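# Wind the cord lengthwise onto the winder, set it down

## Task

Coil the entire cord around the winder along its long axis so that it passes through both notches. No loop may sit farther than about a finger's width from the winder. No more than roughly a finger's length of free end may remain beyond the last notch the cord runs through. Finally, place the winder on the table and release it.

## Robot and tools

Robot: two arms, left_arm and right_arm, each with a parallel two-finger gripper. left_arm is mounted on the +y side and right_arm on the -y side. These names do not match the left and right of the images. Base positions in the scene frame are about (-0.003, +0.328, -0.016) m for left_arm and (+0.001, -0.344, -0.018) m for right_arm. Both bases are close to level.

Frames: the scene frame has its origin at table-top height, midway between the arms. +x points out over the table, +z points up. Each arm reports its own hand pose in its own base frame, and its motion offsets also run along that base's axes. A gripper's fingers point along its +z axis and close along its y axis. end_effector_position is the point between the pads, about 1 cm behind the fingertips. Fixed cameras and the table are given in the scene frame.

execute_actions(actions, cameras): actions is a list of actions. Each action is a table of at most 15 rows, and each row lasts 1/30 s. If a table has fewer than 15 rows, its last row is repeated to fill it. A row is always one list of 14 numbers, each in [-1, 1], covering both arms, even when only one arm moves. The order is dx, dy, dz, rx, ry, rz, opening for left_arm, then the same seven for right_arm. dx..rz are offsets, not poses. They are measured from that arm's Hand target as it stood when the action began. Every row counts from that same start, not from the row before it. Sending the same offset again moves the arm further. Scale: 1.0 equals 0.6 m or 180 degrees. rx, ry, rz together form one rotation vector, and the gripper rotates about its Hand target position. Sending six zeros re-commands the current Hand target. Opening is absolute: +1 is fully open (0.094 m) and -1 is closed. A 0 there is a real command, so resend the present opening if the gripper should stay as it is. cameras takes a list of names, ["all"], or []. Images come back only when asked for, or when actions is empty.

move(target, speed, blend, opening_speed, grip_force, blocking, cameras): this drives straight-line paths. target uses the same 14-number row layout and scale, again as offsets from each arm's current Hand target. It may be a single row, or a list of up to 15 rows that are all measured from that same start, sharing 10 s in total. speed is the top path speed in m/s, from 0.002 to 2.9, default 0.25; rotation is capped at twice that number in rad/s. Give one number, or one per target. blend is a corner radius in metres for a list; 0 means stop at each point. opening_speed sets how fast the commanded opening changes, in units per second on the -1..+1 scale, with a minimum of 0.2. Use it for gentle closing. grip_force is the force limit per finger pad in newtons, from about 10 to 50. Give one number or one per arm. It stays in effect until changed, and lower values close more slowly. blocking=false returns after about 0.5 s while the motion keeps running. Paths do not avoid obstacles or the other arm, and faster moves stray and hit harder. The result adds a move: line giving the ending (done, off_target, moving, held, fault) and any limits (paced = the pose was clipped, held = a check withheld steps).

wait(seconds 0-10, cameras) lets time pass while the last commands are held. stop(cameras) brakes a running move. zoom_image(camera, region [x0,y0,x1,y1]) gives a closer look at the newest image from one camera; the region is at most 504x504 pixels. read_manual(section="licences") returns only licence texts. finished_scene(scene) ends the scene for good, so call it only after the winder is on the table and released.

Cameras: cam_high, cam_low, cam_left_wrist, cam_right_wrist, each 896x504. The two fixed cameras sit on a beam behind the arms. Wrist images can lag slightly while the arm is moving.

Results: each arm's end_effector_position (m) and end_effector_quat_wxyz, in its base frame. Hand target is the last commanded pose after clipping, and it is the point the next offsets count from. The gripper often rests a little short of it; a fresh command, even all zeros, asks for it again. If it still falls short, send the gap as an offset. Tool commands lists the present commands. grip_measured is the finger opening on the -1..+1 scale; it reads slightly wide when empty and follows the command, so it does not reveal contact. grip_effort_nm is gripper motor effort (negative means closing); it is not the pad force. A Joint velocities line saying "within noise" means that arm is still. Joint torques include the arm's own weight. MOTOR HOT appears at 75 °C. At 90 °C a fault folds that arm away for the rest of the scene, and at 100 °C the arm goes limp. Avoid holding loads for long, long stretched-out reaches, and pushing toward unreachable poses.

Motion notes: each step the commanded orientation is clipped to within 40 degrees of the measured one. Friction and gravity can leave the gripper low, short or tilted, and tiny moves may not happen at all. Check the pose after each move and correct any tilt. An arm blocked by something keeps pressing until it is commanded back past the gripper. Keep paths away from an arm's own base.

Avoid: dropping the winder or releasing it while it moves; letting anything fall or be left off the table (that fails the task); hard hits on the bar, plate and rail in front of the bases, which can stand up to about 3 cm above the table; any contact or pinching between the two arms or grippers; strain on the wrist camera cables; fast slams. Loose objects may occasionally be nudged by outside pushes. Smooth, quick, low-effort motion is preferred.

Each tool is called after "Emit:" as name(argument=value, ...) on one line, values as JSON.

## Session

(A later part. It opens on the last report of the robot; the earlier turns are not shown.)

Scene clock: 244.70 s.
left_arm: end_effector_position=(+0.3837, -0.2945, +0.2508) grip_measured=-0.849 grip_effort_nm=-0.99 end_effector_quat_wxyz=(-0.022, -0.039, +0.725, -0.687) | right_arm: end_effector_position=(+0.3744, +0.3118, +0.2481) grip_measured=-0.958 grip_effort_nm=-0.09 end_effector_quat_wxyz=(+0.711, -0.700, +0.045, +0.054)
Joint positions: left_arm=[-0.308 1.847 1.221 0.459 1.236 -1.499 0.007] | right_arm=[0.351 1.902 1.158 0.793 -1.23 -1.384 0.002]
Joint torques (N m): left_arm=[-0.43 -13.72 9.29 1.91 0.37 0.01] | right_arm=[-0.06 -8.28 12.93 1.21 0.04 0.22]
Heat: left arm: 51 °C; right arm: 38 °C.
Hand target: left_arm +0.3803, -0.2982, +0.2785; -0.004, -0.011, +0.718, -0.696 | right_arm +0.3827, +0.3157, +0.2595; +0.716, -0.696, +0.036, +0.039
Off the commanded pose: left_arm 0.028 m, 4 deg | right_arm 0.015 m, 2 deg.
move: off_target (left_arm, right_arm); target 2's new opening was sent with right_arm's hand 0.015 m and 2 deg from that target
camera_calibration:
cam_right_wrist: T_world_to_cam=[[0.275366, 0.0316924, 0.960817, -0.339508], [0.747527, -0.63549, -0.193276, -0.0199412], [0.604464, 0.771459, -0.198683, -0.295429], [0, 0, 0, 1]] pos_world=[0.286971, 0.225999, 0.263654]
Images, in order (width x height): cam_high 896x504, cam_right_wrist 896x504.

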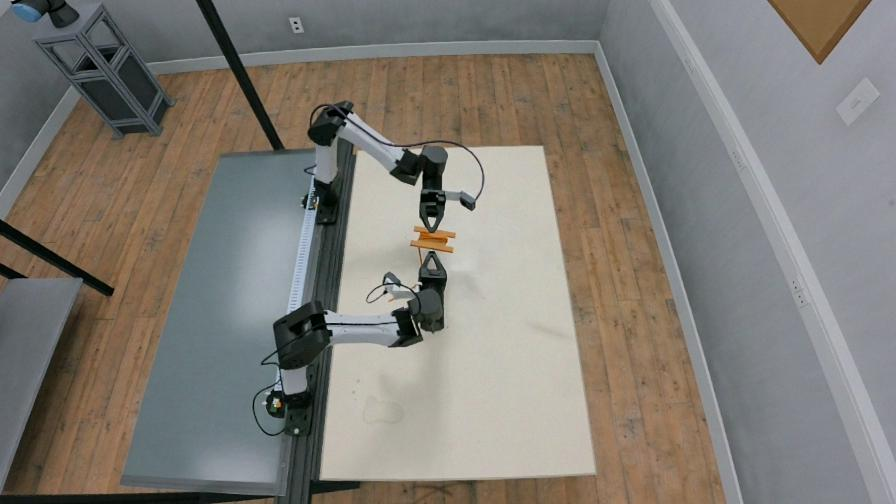

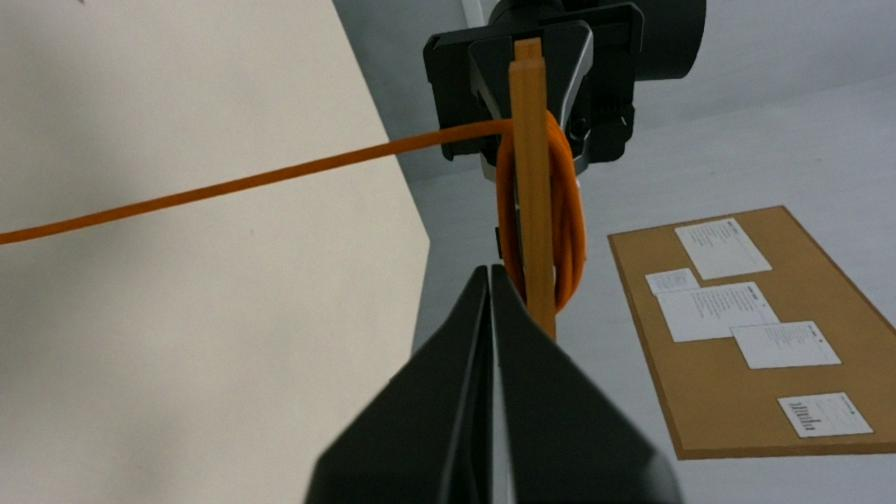

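Emit:
move(target=[[0,0,0,0,0,0,-0.96,0.0087,-0.0528,0,0,0,0,-0.96],[0,0,0,0,0,0,-0.96,0.0087,-0.0528,0.0842,0,0,0,-0.4],[0,0,0,0,0,0,-0.96,0.0087,-0.0528,0.0008,0,0,0,-0.4]], speed=[0.2,0.25,0.2], blend=[0.005,0,0], cameras=["cam_high", "cam_right_wrist"])

Emit:
zoom_image(camera="cam_right_wrist", region=[380, 0, 600, 420])

Emit:
zoom_image(camera="cam_high", region=[398, 210, 458, 270])

Scene clock: 250.13 s.
left_arm: end_effector_position=(+0.3837, -0.2945, +0.2508) grip_measured=-0.849 grip_effort_nm=-0.99 end_effector_quat_wxyz=(-0.022, -0.039, +0.725, -0.687) | right_arm: end_effector_position=(+0.3888, +0.2856, +0.2682) grip_measured=-0.402 grip_effort_nm=0.09 end_effector_quat_wxyz=(+0.718, -0.695, +0.035, +0.031)
Joint positions: left_arm=[-0.308 1.847 1.221 0.459 1.236 -1.499 0.007] | right_arm=[0.28 1.89 1.199 0.802 -1.282 -1.37 0.028]
Joint torques (N m): left_arm=[-0.43 -13.72 9.26 1.91 0.38 0] | right_arm=[-0.75 -8.34 6.94 1.29 -0.19 0.26]
Heat: left arm: 53 °C; right arm: 38 °C.
Hand target: left_arm +0.3803, -0.2982, +0.2785; -0.004, -0.011, +0.718, -0.696 | right_arm +0.3879, +0.2840, +0.2601; +0.717, -0.696, +0.036, +0.039
Off the commanded pose: left_arm 0.028 m, 4 deg | right_arm 0.008 m, 1 deg.
move: off_target (left_arm); target 2's new opening was sent with right_arm's hand 0.025 m and 4 deg from that target
camera_calibration:
cam_right_wrist: T_world_to_cam=[[0.23102, 0.0122206, 0.972872, -0.342431], [0.743858, -0.646745, -0.168514, -0.0454888], [0.627141, 0.762609, -0.158501, -0.297064], [0, 0, 0, 1]] pos_world=[0.299246, 0.201308, 0.278391]
Images, in order (width x height): cam_high 896x504, cam_right_wrist 896x504.

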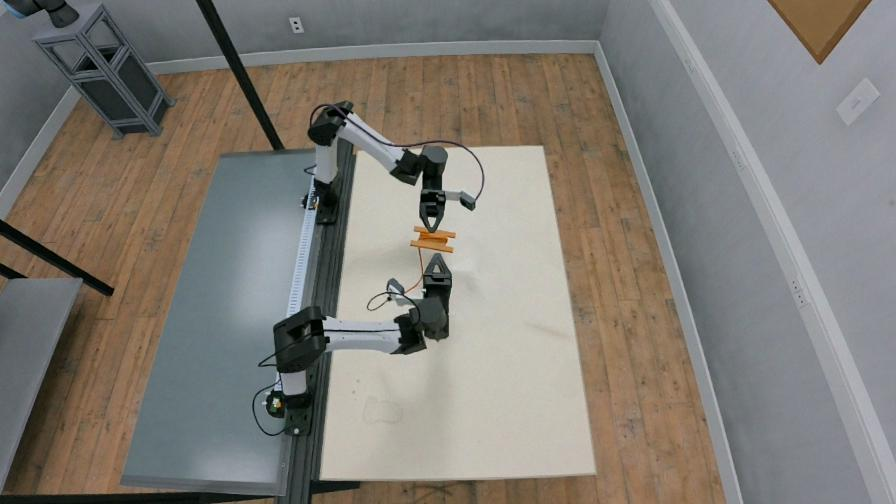

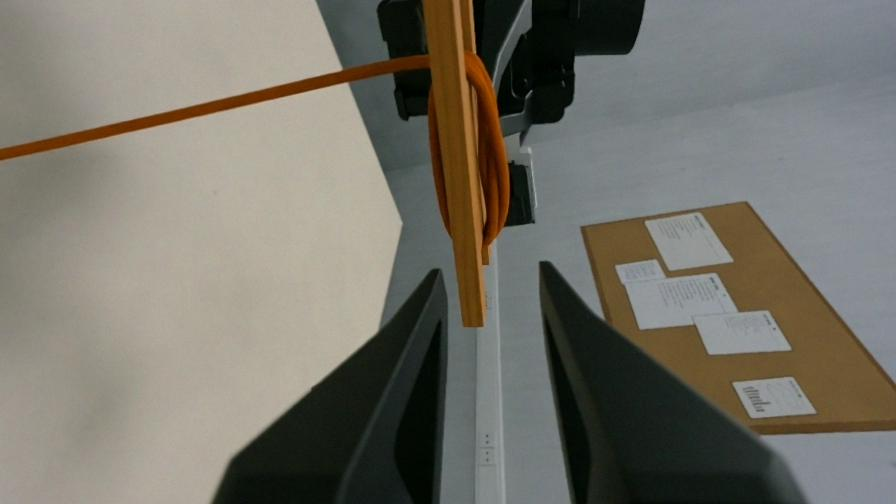

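Scaled by 1.200 from the camera's 896x504 image, which has a finer 1280x720 frame.

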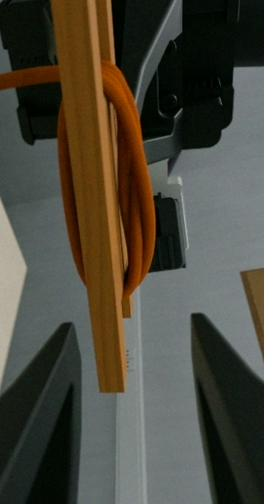

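Scaled by 8.400 from the camera's 896x504 image, which has a finer 1280x720 frame.

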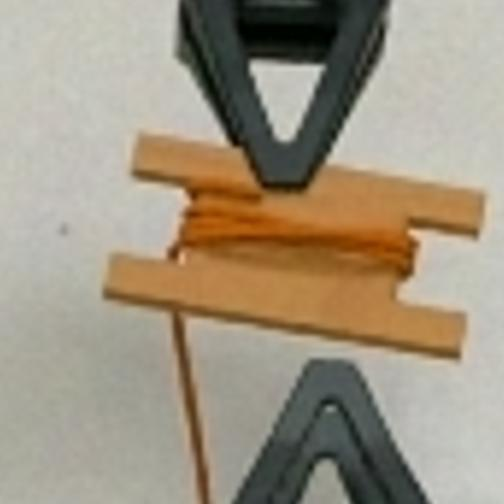

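Emit:
move(target=[[0,0,0,0,0,0,-0.96,0,0,-0.0105,0,0,0,-0.4],[0,0,0,0,0,0,-0.96,-0.0082,0.0267,-0.0105,0,0,0,-0.4]], speed=[0.15,0.15], blend=[0.003,0], cameras=["cam_high", "cam_right_wrist"])

Emit:
zoom_image(camera="cam_right_wrist", region=[380, 0, 600, 420])

Emit:
zoom_image(camera="cam_high", region=[398, 210, 458, 270])

Scene clock: 251.83 s.
left_arm: end_effector_position=(+0.3837, -0.2945, +0.2508) grip_measured=-0.849 grip_effort_nm=-0.99 end_effector_quat_wxyz=(-0.022, -0.039, +0.725, -0.687) | right_arm: end_effector_position=(+0.3799, +0.3006, +0.2611) grip_measured=-0.402 grip_effort_nm=0.09 end_effector_quat_wxyz=(+0.716, -0.696, +0.030, +0.043)
Joint positions: left_arm=[-0.308 1.847 1.221 0.459 1.236 -1.499 0.007] | right_arm=[0.319 1.9 1.186 0.815 -1.267 -1.37 0.028]
Joint torques (N m): left_arm=[-0.46 -13.71 9.31 1.9 0.37 -0.01] | right_arm=[-0.51 -8.4 6.99 1.28 0.08 0.14]
Heat: left arm: 53 °C; right arm: 38 °C.
Hand target: left_arm +0.3803, -0.2982, +0.2785; -0.004, -0.011, +0.718, -0.696 | right_arm +0.3830, +0.3000, +0.2537; +0.717, -0.696, +0.036, +0.039
Off the commanded pose: left_arm 0.028 m, 4 deg | right_arm 0.008 m, 1 deg.
move: off_target (left_arm)
camera_calibration:
cam_right_wrist: T_world_to_cam=[[0.240601, 0.0193819, 0.970431, -0.338882], [0.75766, -0.628668, -0.175293, -0.0393399], [0.606681, 0.777432, -0.165943, -0.298779], [0, 0, 0, 1]] pos_world=[0.292605, 0.214117, 0.272385]
Images, in order (width x height): cam_high 896x504, cam_right_wrist 896x504.

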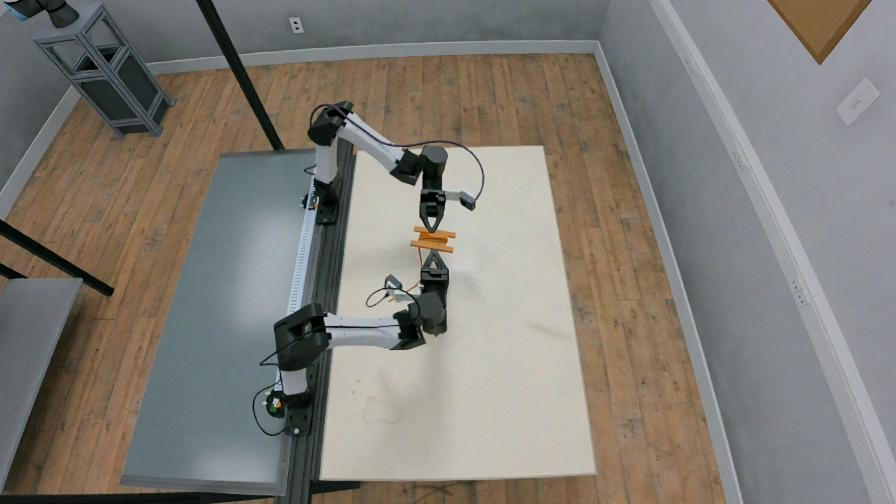

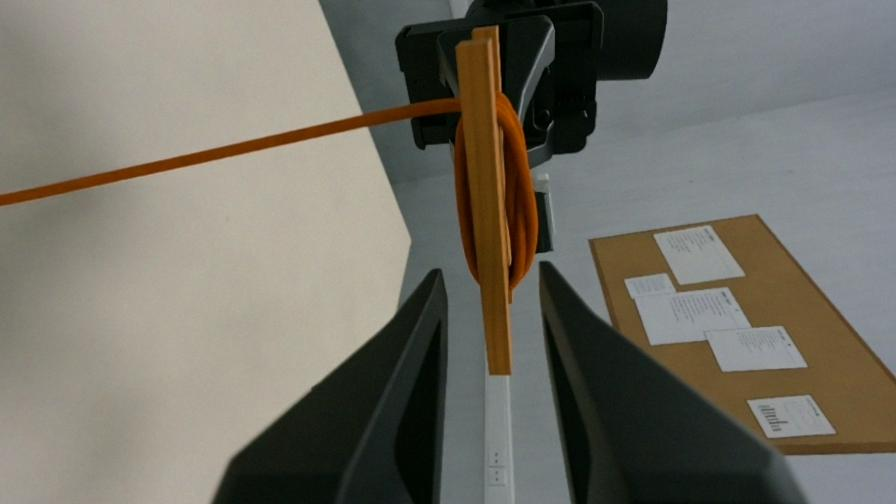

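Scaled by 1.200 from the camera's 896x504 image, which has a finer 1280x720 frame.

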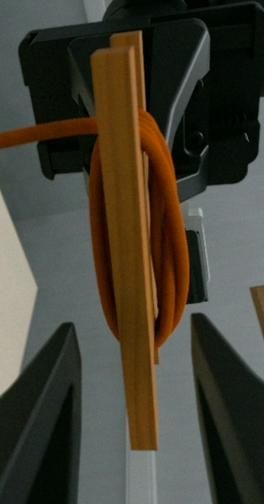

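Scaled by 8.400 from the camera's 896x504 image, which has a finer 1280x720 frame.

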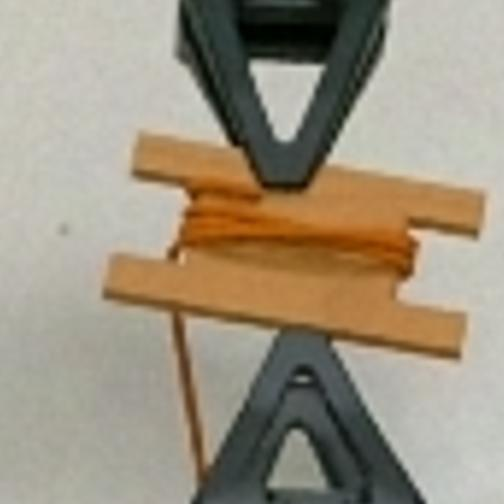

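Emit:
move(target=[0,0,0,0,0,0,-0.96,-0.0085,0.0255,0,0,0,0,-0.4], speed=0.15, cameras=["cam_right_wrist"])

Emit:
zoom_image(camera="cam_right_wrist", region=[380, 0, 600, 440])

Scene clock: 253.27 s.
left_arm: end_effector_position=(+0.3837, -0.2945, +0.2508) grip_measured=-0.849 grip_effort_nm=-0.99 end_effector_quat_wxyz=(-0.022, -0.039, +0.725, -0.687) | right_arm: end_effector_position=(+0.3752, +0.3149, +0.2618) grip_measured=-0.402 grip_effort_nm=0.09 end_effector_quat_wxyz=(+0.718, -0.694, +0.028, +0.040)
Joint positions: left_arm=[-0.308 1.847 1.221 0.459 1.236 -1.499 0.007] | right_arm=[0.357 1.9 1.186 0.815 -1.227 -1.378 0.028]
Joint torques (N m): left_arm=[-0.43 -13.75 9.31 1.91 0.38 -0.01] | right_arm=[-0.27 -8.46 7.23 1.21 0.08 0.12]
Heat: left arm: 54 °C; right arm: 38 °C.
Hand target: left_arm +0.3803, -0.2982, +0.2785; -0.004, -0.011, +0.718, -0.696 | right_arm +0.3778, +0.3154, +0.2537; +0.717, -0.696, +0.036, +0.039
Off the commanded pose: left_arm 0.028 m, 4 deg | right_arm 0.008 m, 1 deg.
move: off_target (left_arm)
camera_calibration:
cam_right_wrist: T_world_to_cam=[[0.234161, 0.0151037, 0.972081, -0.335295], [0.757628, -0.629418, -0.172722, -0.0270736], [0.609236, 0.77692, -0.158828, -0.309552], [0, 0, 0, 1]] pos_world=[0.287615, 0.228521, 0.272092]
Images, in order (width x height): cam_right_wrist 896x504.

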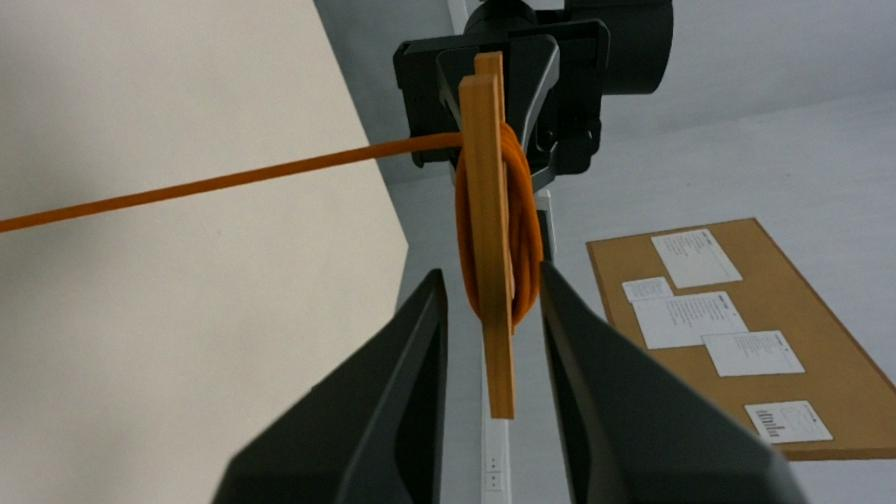

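Scaled by 1.145 from the camera's 896x504 image, which has a finer 1280x720 frame.

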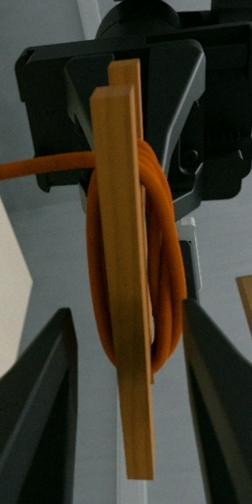

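Emit:
move(target=[0,0,0,0,0,0,-0.96,0,0,0,0,0,0,-0.96], opening_speed=0.9, cameras=["cam_high"])

Emit:
zoom_image(camera="cam_high", region=[398, 210, 458, 270])

Scene clock: 254.37 s.
left_arm: end_effector_position=(+0.3837, -0.2945, +0.2508) grip_measured=-0.849 grip_effort_nm=-0.99 end_effector_quat_wxyz=(-0.022, -0.039, +0.725, -0.687) | right_arm: end_effector_position=(+0.3754, +0.3149, +0.2618) grip_measured=-0.860 grip_effort_nm=-1.03 end_effector_quat_wxyz=(+0.718, -0.694, +0.029, +0.040)
Joint positions: left_arm=[-0.308 1.847 1.221 0.459 1.236 -1.499 0.007] | right_arm=[0.357 1.9 1.186 0.815 -1.226 -1.378 0.007]
Joint torques (N m): left_arm=[-0.46 -13.74 9.29 1.91 0.37 -0.01] | right_arm=[-0.27 -8.47 7.24 1.21 0.07 0.13]
Heat: left arm: 54 °C; right arm: 38 °C.
Hand target: left_arm +0.3803, -0.2982, +0.2785; -0.004, -0.011, +0.718, -0.696 | right_arm +0.3778, +0.3154, +0.2537; +0.717, -0.696, +0.036, +0.039
Off the commanded pose: left_arm 0.028 m, 4 deg | right_arm 0.008 m, 1 deg.
move: off_target (left_arm)
Images, in order (width x height): cam_high 896x504.

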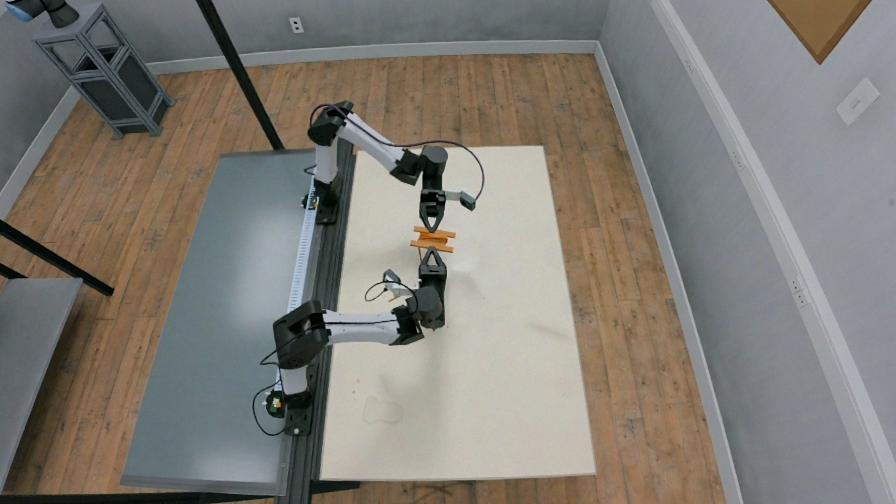

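Scaled by 8.400 from the camera's 896x504 image, which has a finer 1280x720 frame.

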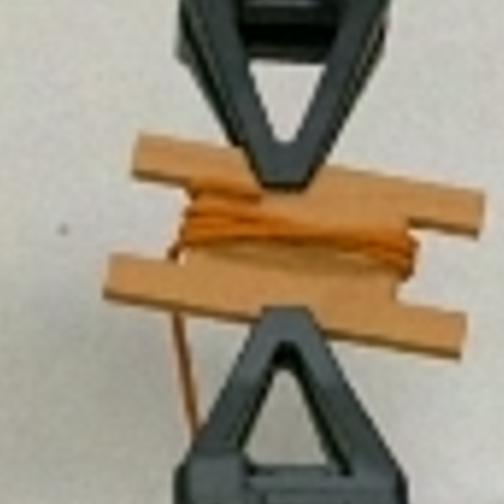

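Emit:
move(target=[[0,0,0,0,0,0,-0.4,0,0,0,0,0,0,-0.96],[0.0205,0.0833,0,0,0,0,-0.4,0,0,0,0,0,0,-0.96],[0.0205,0.0833,0.1108,0.005,-0.5,-0.013,-0.4,0,0,0.1355,0.0294,0.3602,0.0287,-0.96],[0.0205,0.0833,0.1108,0.010,-0.9994,-0.026,-0.4,0,0,0.1355,0.0156,0.7477,0.0606,-0.96],[0.0205,0.0487,-0.0125,0.010,-0.9994,-0.026,-0.4,0,0,0.0605,-0.0019,0.9730,0.0282,-0.96]], speed=[0.45,0.3,0.5,0.5,0.35], blend=[0,0.01,0.02,0.02,0], cameras=["cam_high", "cam_left_wrist", "cam_low"])

Emit:
zoom_image(camera="cam_high", region=[398, 200, 458, 260])

Emit:
zoom_image(camera="cam_left_wrist", region=[380, 0, 600, 420])

Scene clock: 262.20 s.
left_arm: end_effector_position=(+0.3924, -0.2654, +0.2830) grip_measured=-0.402 grip_effort_nm=0.13 end_effector_quat_wxyz=(+0.702, +0.713, +0.005, +0.004) | right_arm: end_effector_position=(+0.3827, +0.3164, +0.2784) grip_measured=-0.860 grip_effort_nm=-1.03 end_effector_quat_wxyz=(-0.012, +0.016, +0.700, +0.714)
Joint positions: left_arm=[-0.23 1.828 1.272 0.491 1.328 1.632 0.028] | right_arm=[0.357 1.877 1.254 0.676 -1.207 1.662 0.007]
Joint torques (N m): left_arm=[-0.35 -8.58 4.79 1.69 0.2 -0.13] | right_arm=[-0.23 -11.97 9.06 1.34 -0.15 0.11]
Heat: left arm: 55 °C; right arm: 38 °C.
Hand target: left_arm +0.3926, -0.2691, +0.2710; +0.700, +0.714, +0.011, -0.004 | right_arm +0.3779, +0.3154, +0.2898; -0.009, +0.007, +0.697, +0.717
Off the commanded pose: left_arm 0.013 m, 1 deg | right_arm 0.013 m, 1 deg.
move: off_target (left_arm, right_arm)
camera_calibration:
cam_left_wrist: T_world_to_cam=[[0.151093, -0.0492717, -0.987291, 0.220043], [0.757317, 0.647677, 0.0835756, -0.136344], [0.635328, -0.76032, 0.135174, -0.366592], [0, 0, 0, 1]] pos_world=[0.302914, -0.179579, 0.278195]
Images, in order (width x height): cam_high 896x504, cam_low 896x504, cam_left_wrist 896x504.

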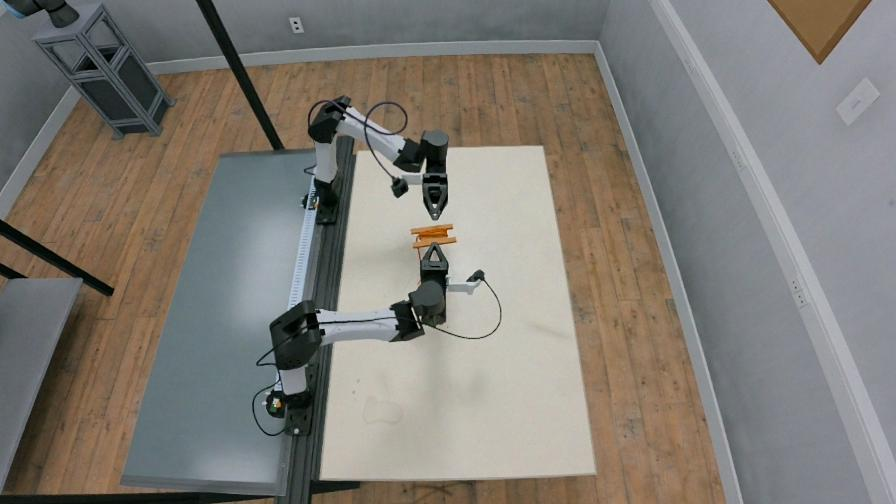

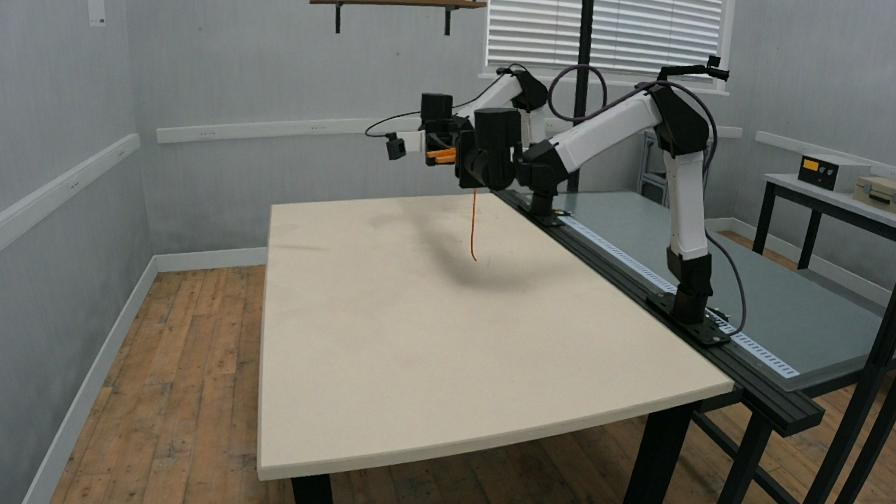

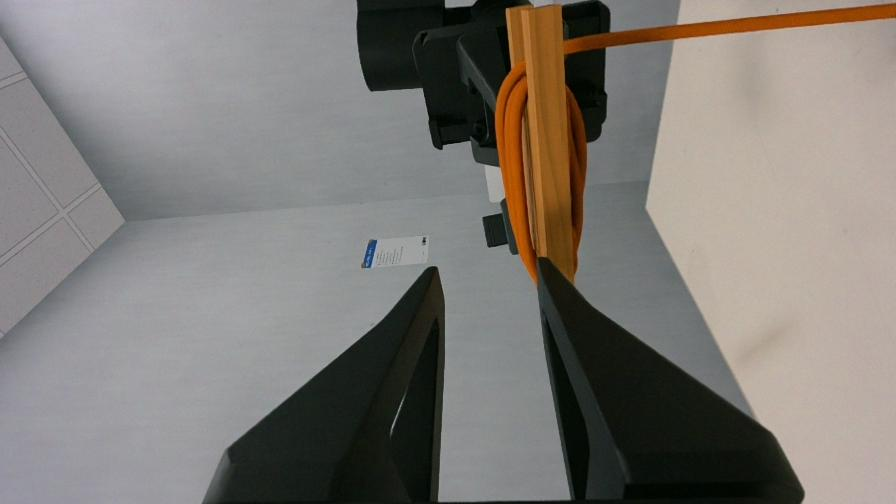

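Scaled by 8.400 from the camera's 896x504 image, which has a finer 1280x720 frame.

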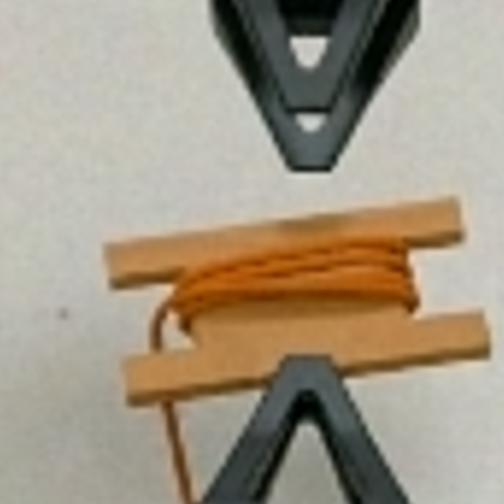

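Scaled by 1.200 from the camera's 896x504 image, which has a finer 1280x720 frame.

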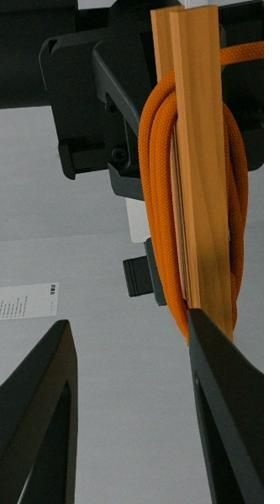

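Emit:
move(target=[[0.0067,0,-0.0317,0,0,0,-0.4,0,0,0,0,0,0,-0.96],[0.0005,-0.0243,-0.0317,0,0,0,-0.4,0,0,0,0,0,0,-0.96]], speed=[0.2,0.15], blend=[0.003,0], cameras=["cam_high", "cam_left_wrist"])

Emit:
zoom_image(camera="cam_left_wrist", region=[380, 0, 600, 420])

Emit:
zoom_image(camera="cam_high", region=[398, 200, 458, 260])

Scene clock: 265.23 s.
left_arm: end_effector_position=(+0.3925, -0.2813, +0.2628) grip_measured=-0.402 grip_effort_nm=0.13 end_effector_quat_wxyz=(+0.702, +0.713, +0.002, +0.005) | right_arm: end_effector_position=(+0.3827, +0.3164, +0.2784) grip_measured=-0.860 grip_effort_nm=-1.03 end_effector_quat_wxyz=(-0.013, +0.017, +0.700, +0.714)
Joint positions: left_arm=[-0.268 1.872 1.241 0.574 1.293 1.63 0.028] | right_arm=[0.357 1.877 1.254 0.676 -1.207 1.662 0.007]
Joint torques (N m): left_arm=[-0.14 -9.01 4.83 1.7 0.21 -0.22] | right_arm=[-0.24 -11.99 9.06 1.34 -0.15 0.12]
Heat: left arm: 53 °C; right arm: 38 °C.
Hand target: left_arm +0.3928, -0.2837, +0.2520; +0.700, +0.714, +0.011, -0.005 | right_arm +0.3779, +0.3154, +0.2898; -0.009, +0.007, +0.697, +0.717
Off the commanded pose: left_arm 0.011 m, 2 deg | right_arm 0.012 m, 1 deg.
move: off_target (left_arm, right_arm)
camera_calibration:
cam_left_wrist: T_world_to_cam=[[0.157159, -0.0498169, -0.986316, 0.196567], [0.759014, 0.64505, 0.088361, -0.127145], [0.631822, -0.762515, 0.139187, -0.37637], [0, 0, 0, 1]] pos_world=[0.303411, -0.19518, 0.257498]
Images, in order (width x height): cam_high 896x504, cam_left_wrist 896x504.

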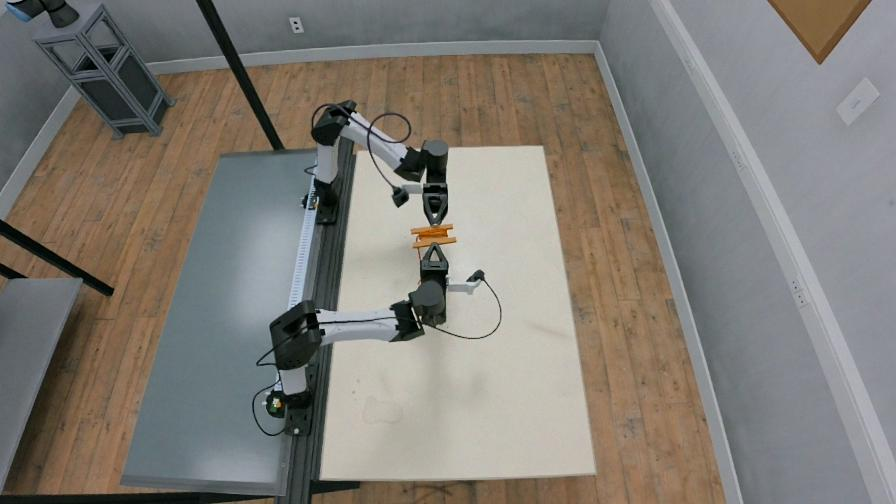

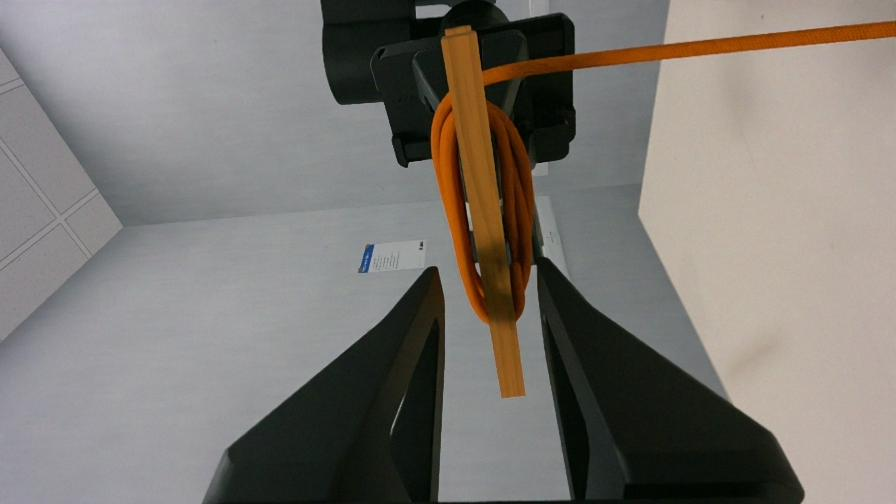

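Scaled by 1.200 from the camera's 896x504 image, which has a finer 1280x720 frame.

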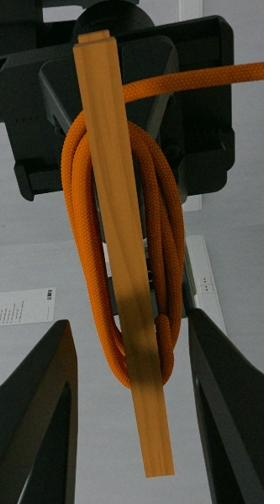

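Scaled by 8.400 from the camera's 896x504 image, which has a finer 1280x720 frame.

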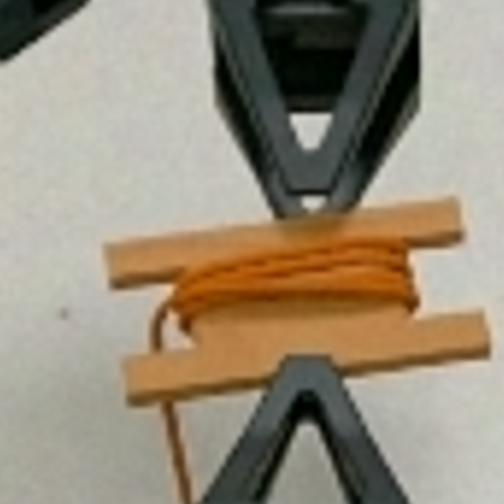

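Emit:
move(target=[-0.0064,-0.0225,-0.0025,0,0,0,-0.4,0,0,0,0,0,0,-0.96], speed=0.15, cameras=["cam_left_wrist", "cam_high"])

Emit:
zoom_image(camera="cam_left_wrist", region=[380, 0, 600, 440])

Emit:
zoom_image(camera="cam_high", region=[398, 200, 458, 260])

Scene clock: 266.50 s.
left_arm: end_effector_position=(+0.3890, -0.2941, +0.2645) grip_measured=-0.402 grip_effort_nm=0.13 end_effector_quat_wxyz=(+0.703, +0.712, -0.001, +0.008) | right_arm: end_effector_position=(+0.3827, +0.3164, +0.2784) grip_measured=-0.860 grip_effort_nm=-1.03 end_effector_quat_wxyz=(-0.013, +0.017, +0.700, +0.714)
Joint positions: left_arm=[-0.301 1.872 1.241 0.589 1.26 1.622 0.028] | right_arm=[0.357 1.877 1.254 0.676 -1.207 1.662 0.007]
Joint torques (N m): left_arm=[-0.23 -8.73 4.49 1.78 0.12 -0.26] | right_arm=[-0.24 -11.97 9.06 1.34 -0.14 0.12]
Heat: left arm: 53 °C; right arm: 38 °C.
Hand target: left_arm +0.3890, -0.2971, +0.2505; +0.700, +0.714, +0.011, -0.004 | right_arm +0.3779, +0.3154, +0.2898; -0.009, +0.007, +0.697, +0.717
Off the commanded pose: left_arm 0.014 m, 2 deg | right_arm 0.012 m, 1 deg.
move: off_target (left_arm, right_arm)
camera_calibration:
cam_left_wrist: T_world_to_cam=[[0.16453, -0.0525398, -0.984972, 0.194166], [0.757805, 0.645944, 0.0921288, -0.116654], [0.631396, -0.761575, 0.146092, -0.385429], [0, 0, 0, 1]] pos_world=[0.299813, -0.20798, 0.258304]
Images, in order (width x height): cam_high 896x504, cam_left_wrist 896x504.

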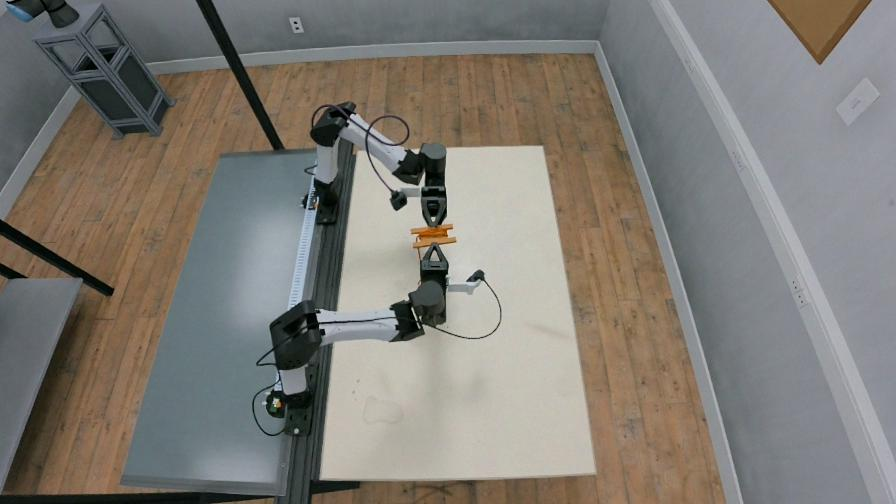

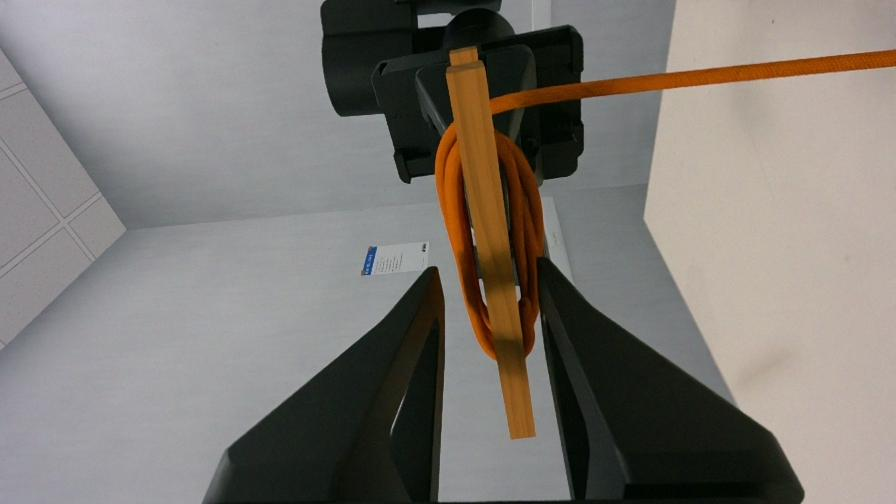

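Scaled by 1.145 from the camera's 896x504 image, which has a finer 1280x720 frame.

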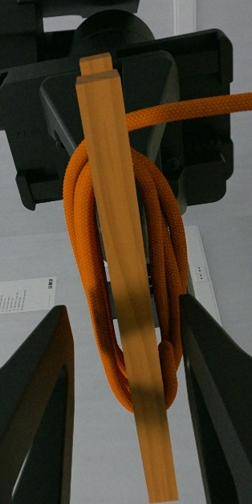

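Scaled by 8.400 from the camera's 896x504 image, which has a finer 1280x720 frame.

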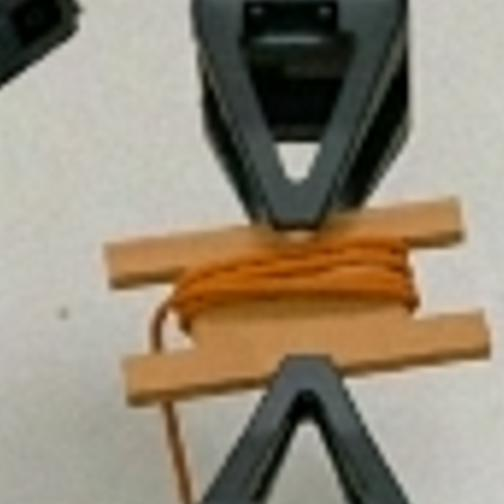

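Emit:
execute_actions(actions=[], cameras=["cam_high", "cam_left_wrist", "cam_low"])

Scene clock: 268.30 s.
left_arm: end_effector_position=(+0.3892, -0.2941, +0.2646) grip_measured=-0.402 grip_effort_nm=0.12 end_effector_quat_wxyz=(+0.703, +0.711, -0.001, +0.008) | right_arm: end_effector_position=(+0.3827, +0.3164, +0.2784) grip_measured=-0.860 grip_effort_nm=-1.03 end_effector_quat_wxyz=(-0.013, +0.017, +0.700, +0.714)
Joint positions: left_arm=[-0.301 1.872 1.241 0.59 1.259 1.622 0.028] | right_arm=[0.357 1.877 1.254 0.676 -1.207 1.662 0.007]
Joint velocities: within noise
Joint torques (N m): left_arm=[-0.23 -8.69 4.51 1.75 0.16 -0.25] | right_arm=[-0.25 -11.97 9.06 1.34 -0.15 0.12]
Heat: left arm: 52 °C; right arm: 38 °C.
Hand target: left_arm +0.3890, -0.2971, +0.2505; +0.700, +0.714, +0.011, -0.004 | right_arm +0.3779, +0.3154, +0.2898; -0.009, +0.007, +0.697, +0.717
Tool commands: left_gripper/opening=-0.4 right_gripper/opening=-0.96
Off the commanded pose: left_arm 0.014 m, 2 deg | right_arm 0.012 m, 1 deg.
camera_calibration:
cam_left_wrist: T_world_to_cam=[[0.164992, -0.0524606, -0.984899, 0.194004], [0.757282, 0.646515, 0.0924243, -0.116466], [0.631904, -0.761095, 0.146397, -0.3857], [0, 0, 0, 1]] pos_world=[0.299914, -0.20808, 0.258304]
Images, in order (width x height): cam_high 896x504, cam_low 896x504, cam_left_wrist 896x504.

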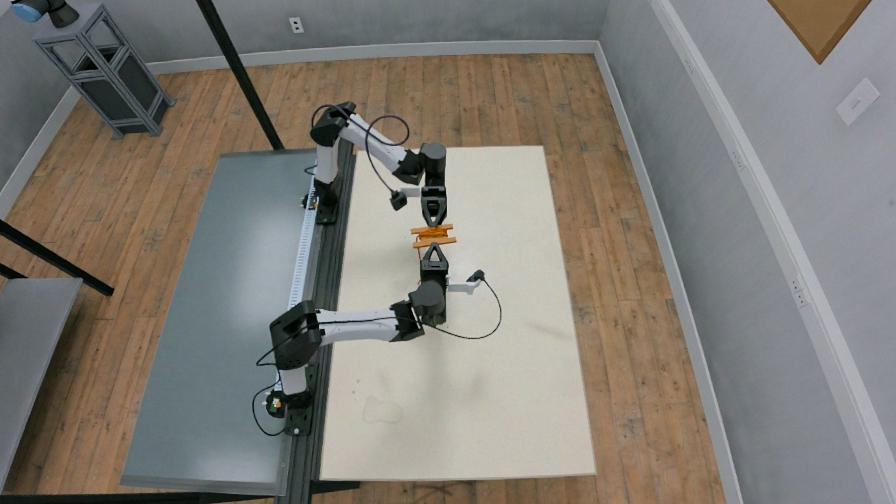

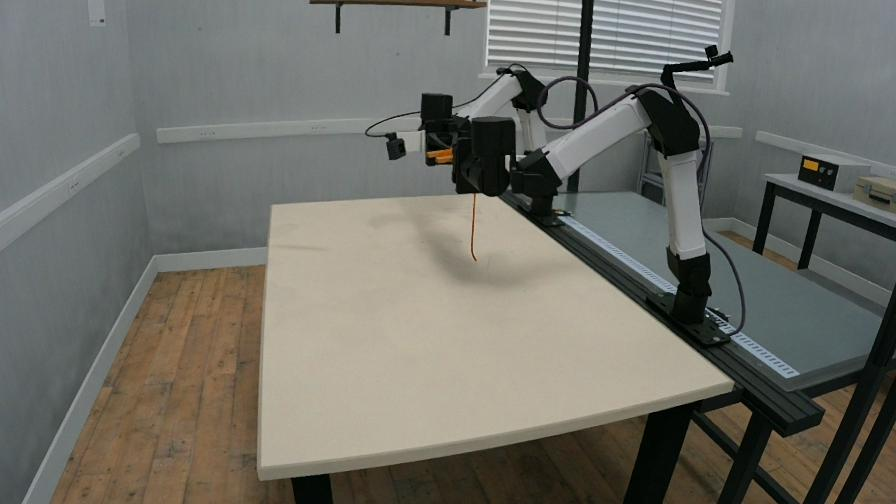

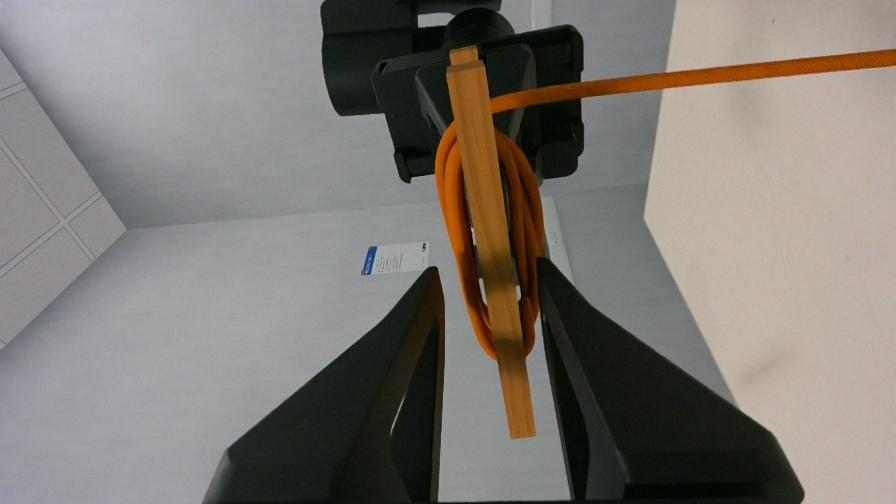

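Emit:
move(target=[[0,0,-0.004,0,0,0,-0.4, 0,0,0,0,0,0,-0.96],[0,0,-0.004,0,0,0,-0.96, 0,0,0,0,0,0,-0.96]], speed=[0.1,0.1], opening_speed=0.9, cameras=["cam_left_wrist", "cam_high"])

Scene clock: 272.17 s.
left_arm: end_effector_position=(+0.3890, -0.2940, +0.2619) grip_measured=-0.847 grip_effort_nm=-0.98 end_effector_quat_wxyz=(+0.703, +0.711, +0.003, +0.005) | right_arm: end_effector_position=(+0.3827, +0.3164, +0.2781) grip_measured=-0.860 grip_effort_nm=-1.03 end_effector_quat_wxyz=(-0.013, +0.016, +0.700, +0.713)
Joint positions: left_arm=[-0.301 1.876 1.233 0.606 1.259 1.608 0.007] | right_arm=[0.357 1.877 1.254 0.674 -1.207 1.66 0.007]
Joint torques (N m): left_arm=[-0.27 -8.64 4.71 1.69 0.18 -0.06] | right_arm=[-0.25 -11.99 9.06 1.36 -0.15 0.15]
Heat: left arm: 51 °C; right arm: 38 °C.
Hand target: left_arm +0.3890, -0.2971, +0.2481; +0.700, +0.714, +0.011, -0.004 | right_arm +0.3779, +0.3154, +0.2898; -0.009, +0.007, +0.697, +0.717
Off the commanded pose: left_arm 0.014 m, 1 deg | right_arm 0.013 m, 1 deg.
move: off_target (left_arm, right_arm); target 2's new opening was sent with left_arm's hand 0.015 m and 2 deg from that target
camera_calibration:
cam_left_wrist: T_world_to_cam=[[0.154691, -0.0536566, -0.986505, 0.195413], [0.757823, 0.647077, 0.0836374, -0.113931], [0.633857, -0.760534, 0.140759, -0.384318], [0, 0, 0, 1]] pos_world=[0.299713, -0.20808, 0.256401]
Images, in order (width x height): cam_high 896x504, cam_left_wrist 896x504.

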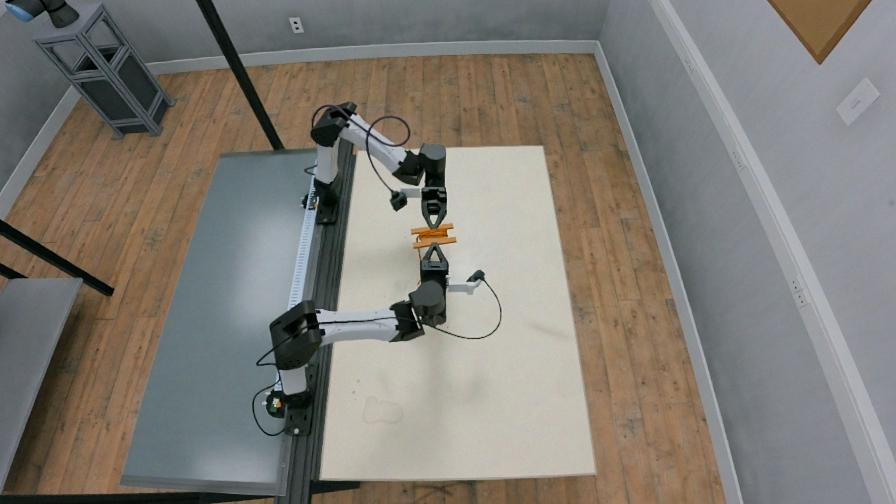

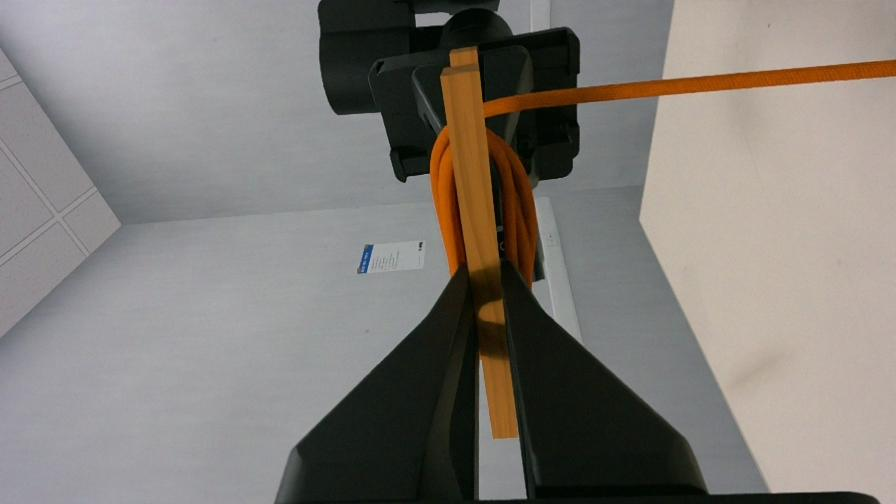

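Emit:
zoom_image(camera="cam_high", region=[398, 200, 458, 260])

Scaled by 8.400 from the camera's 896x504 image, which has a finer 1280x720 frame.

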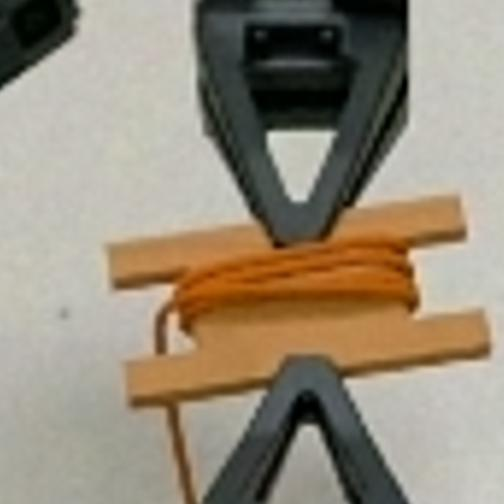

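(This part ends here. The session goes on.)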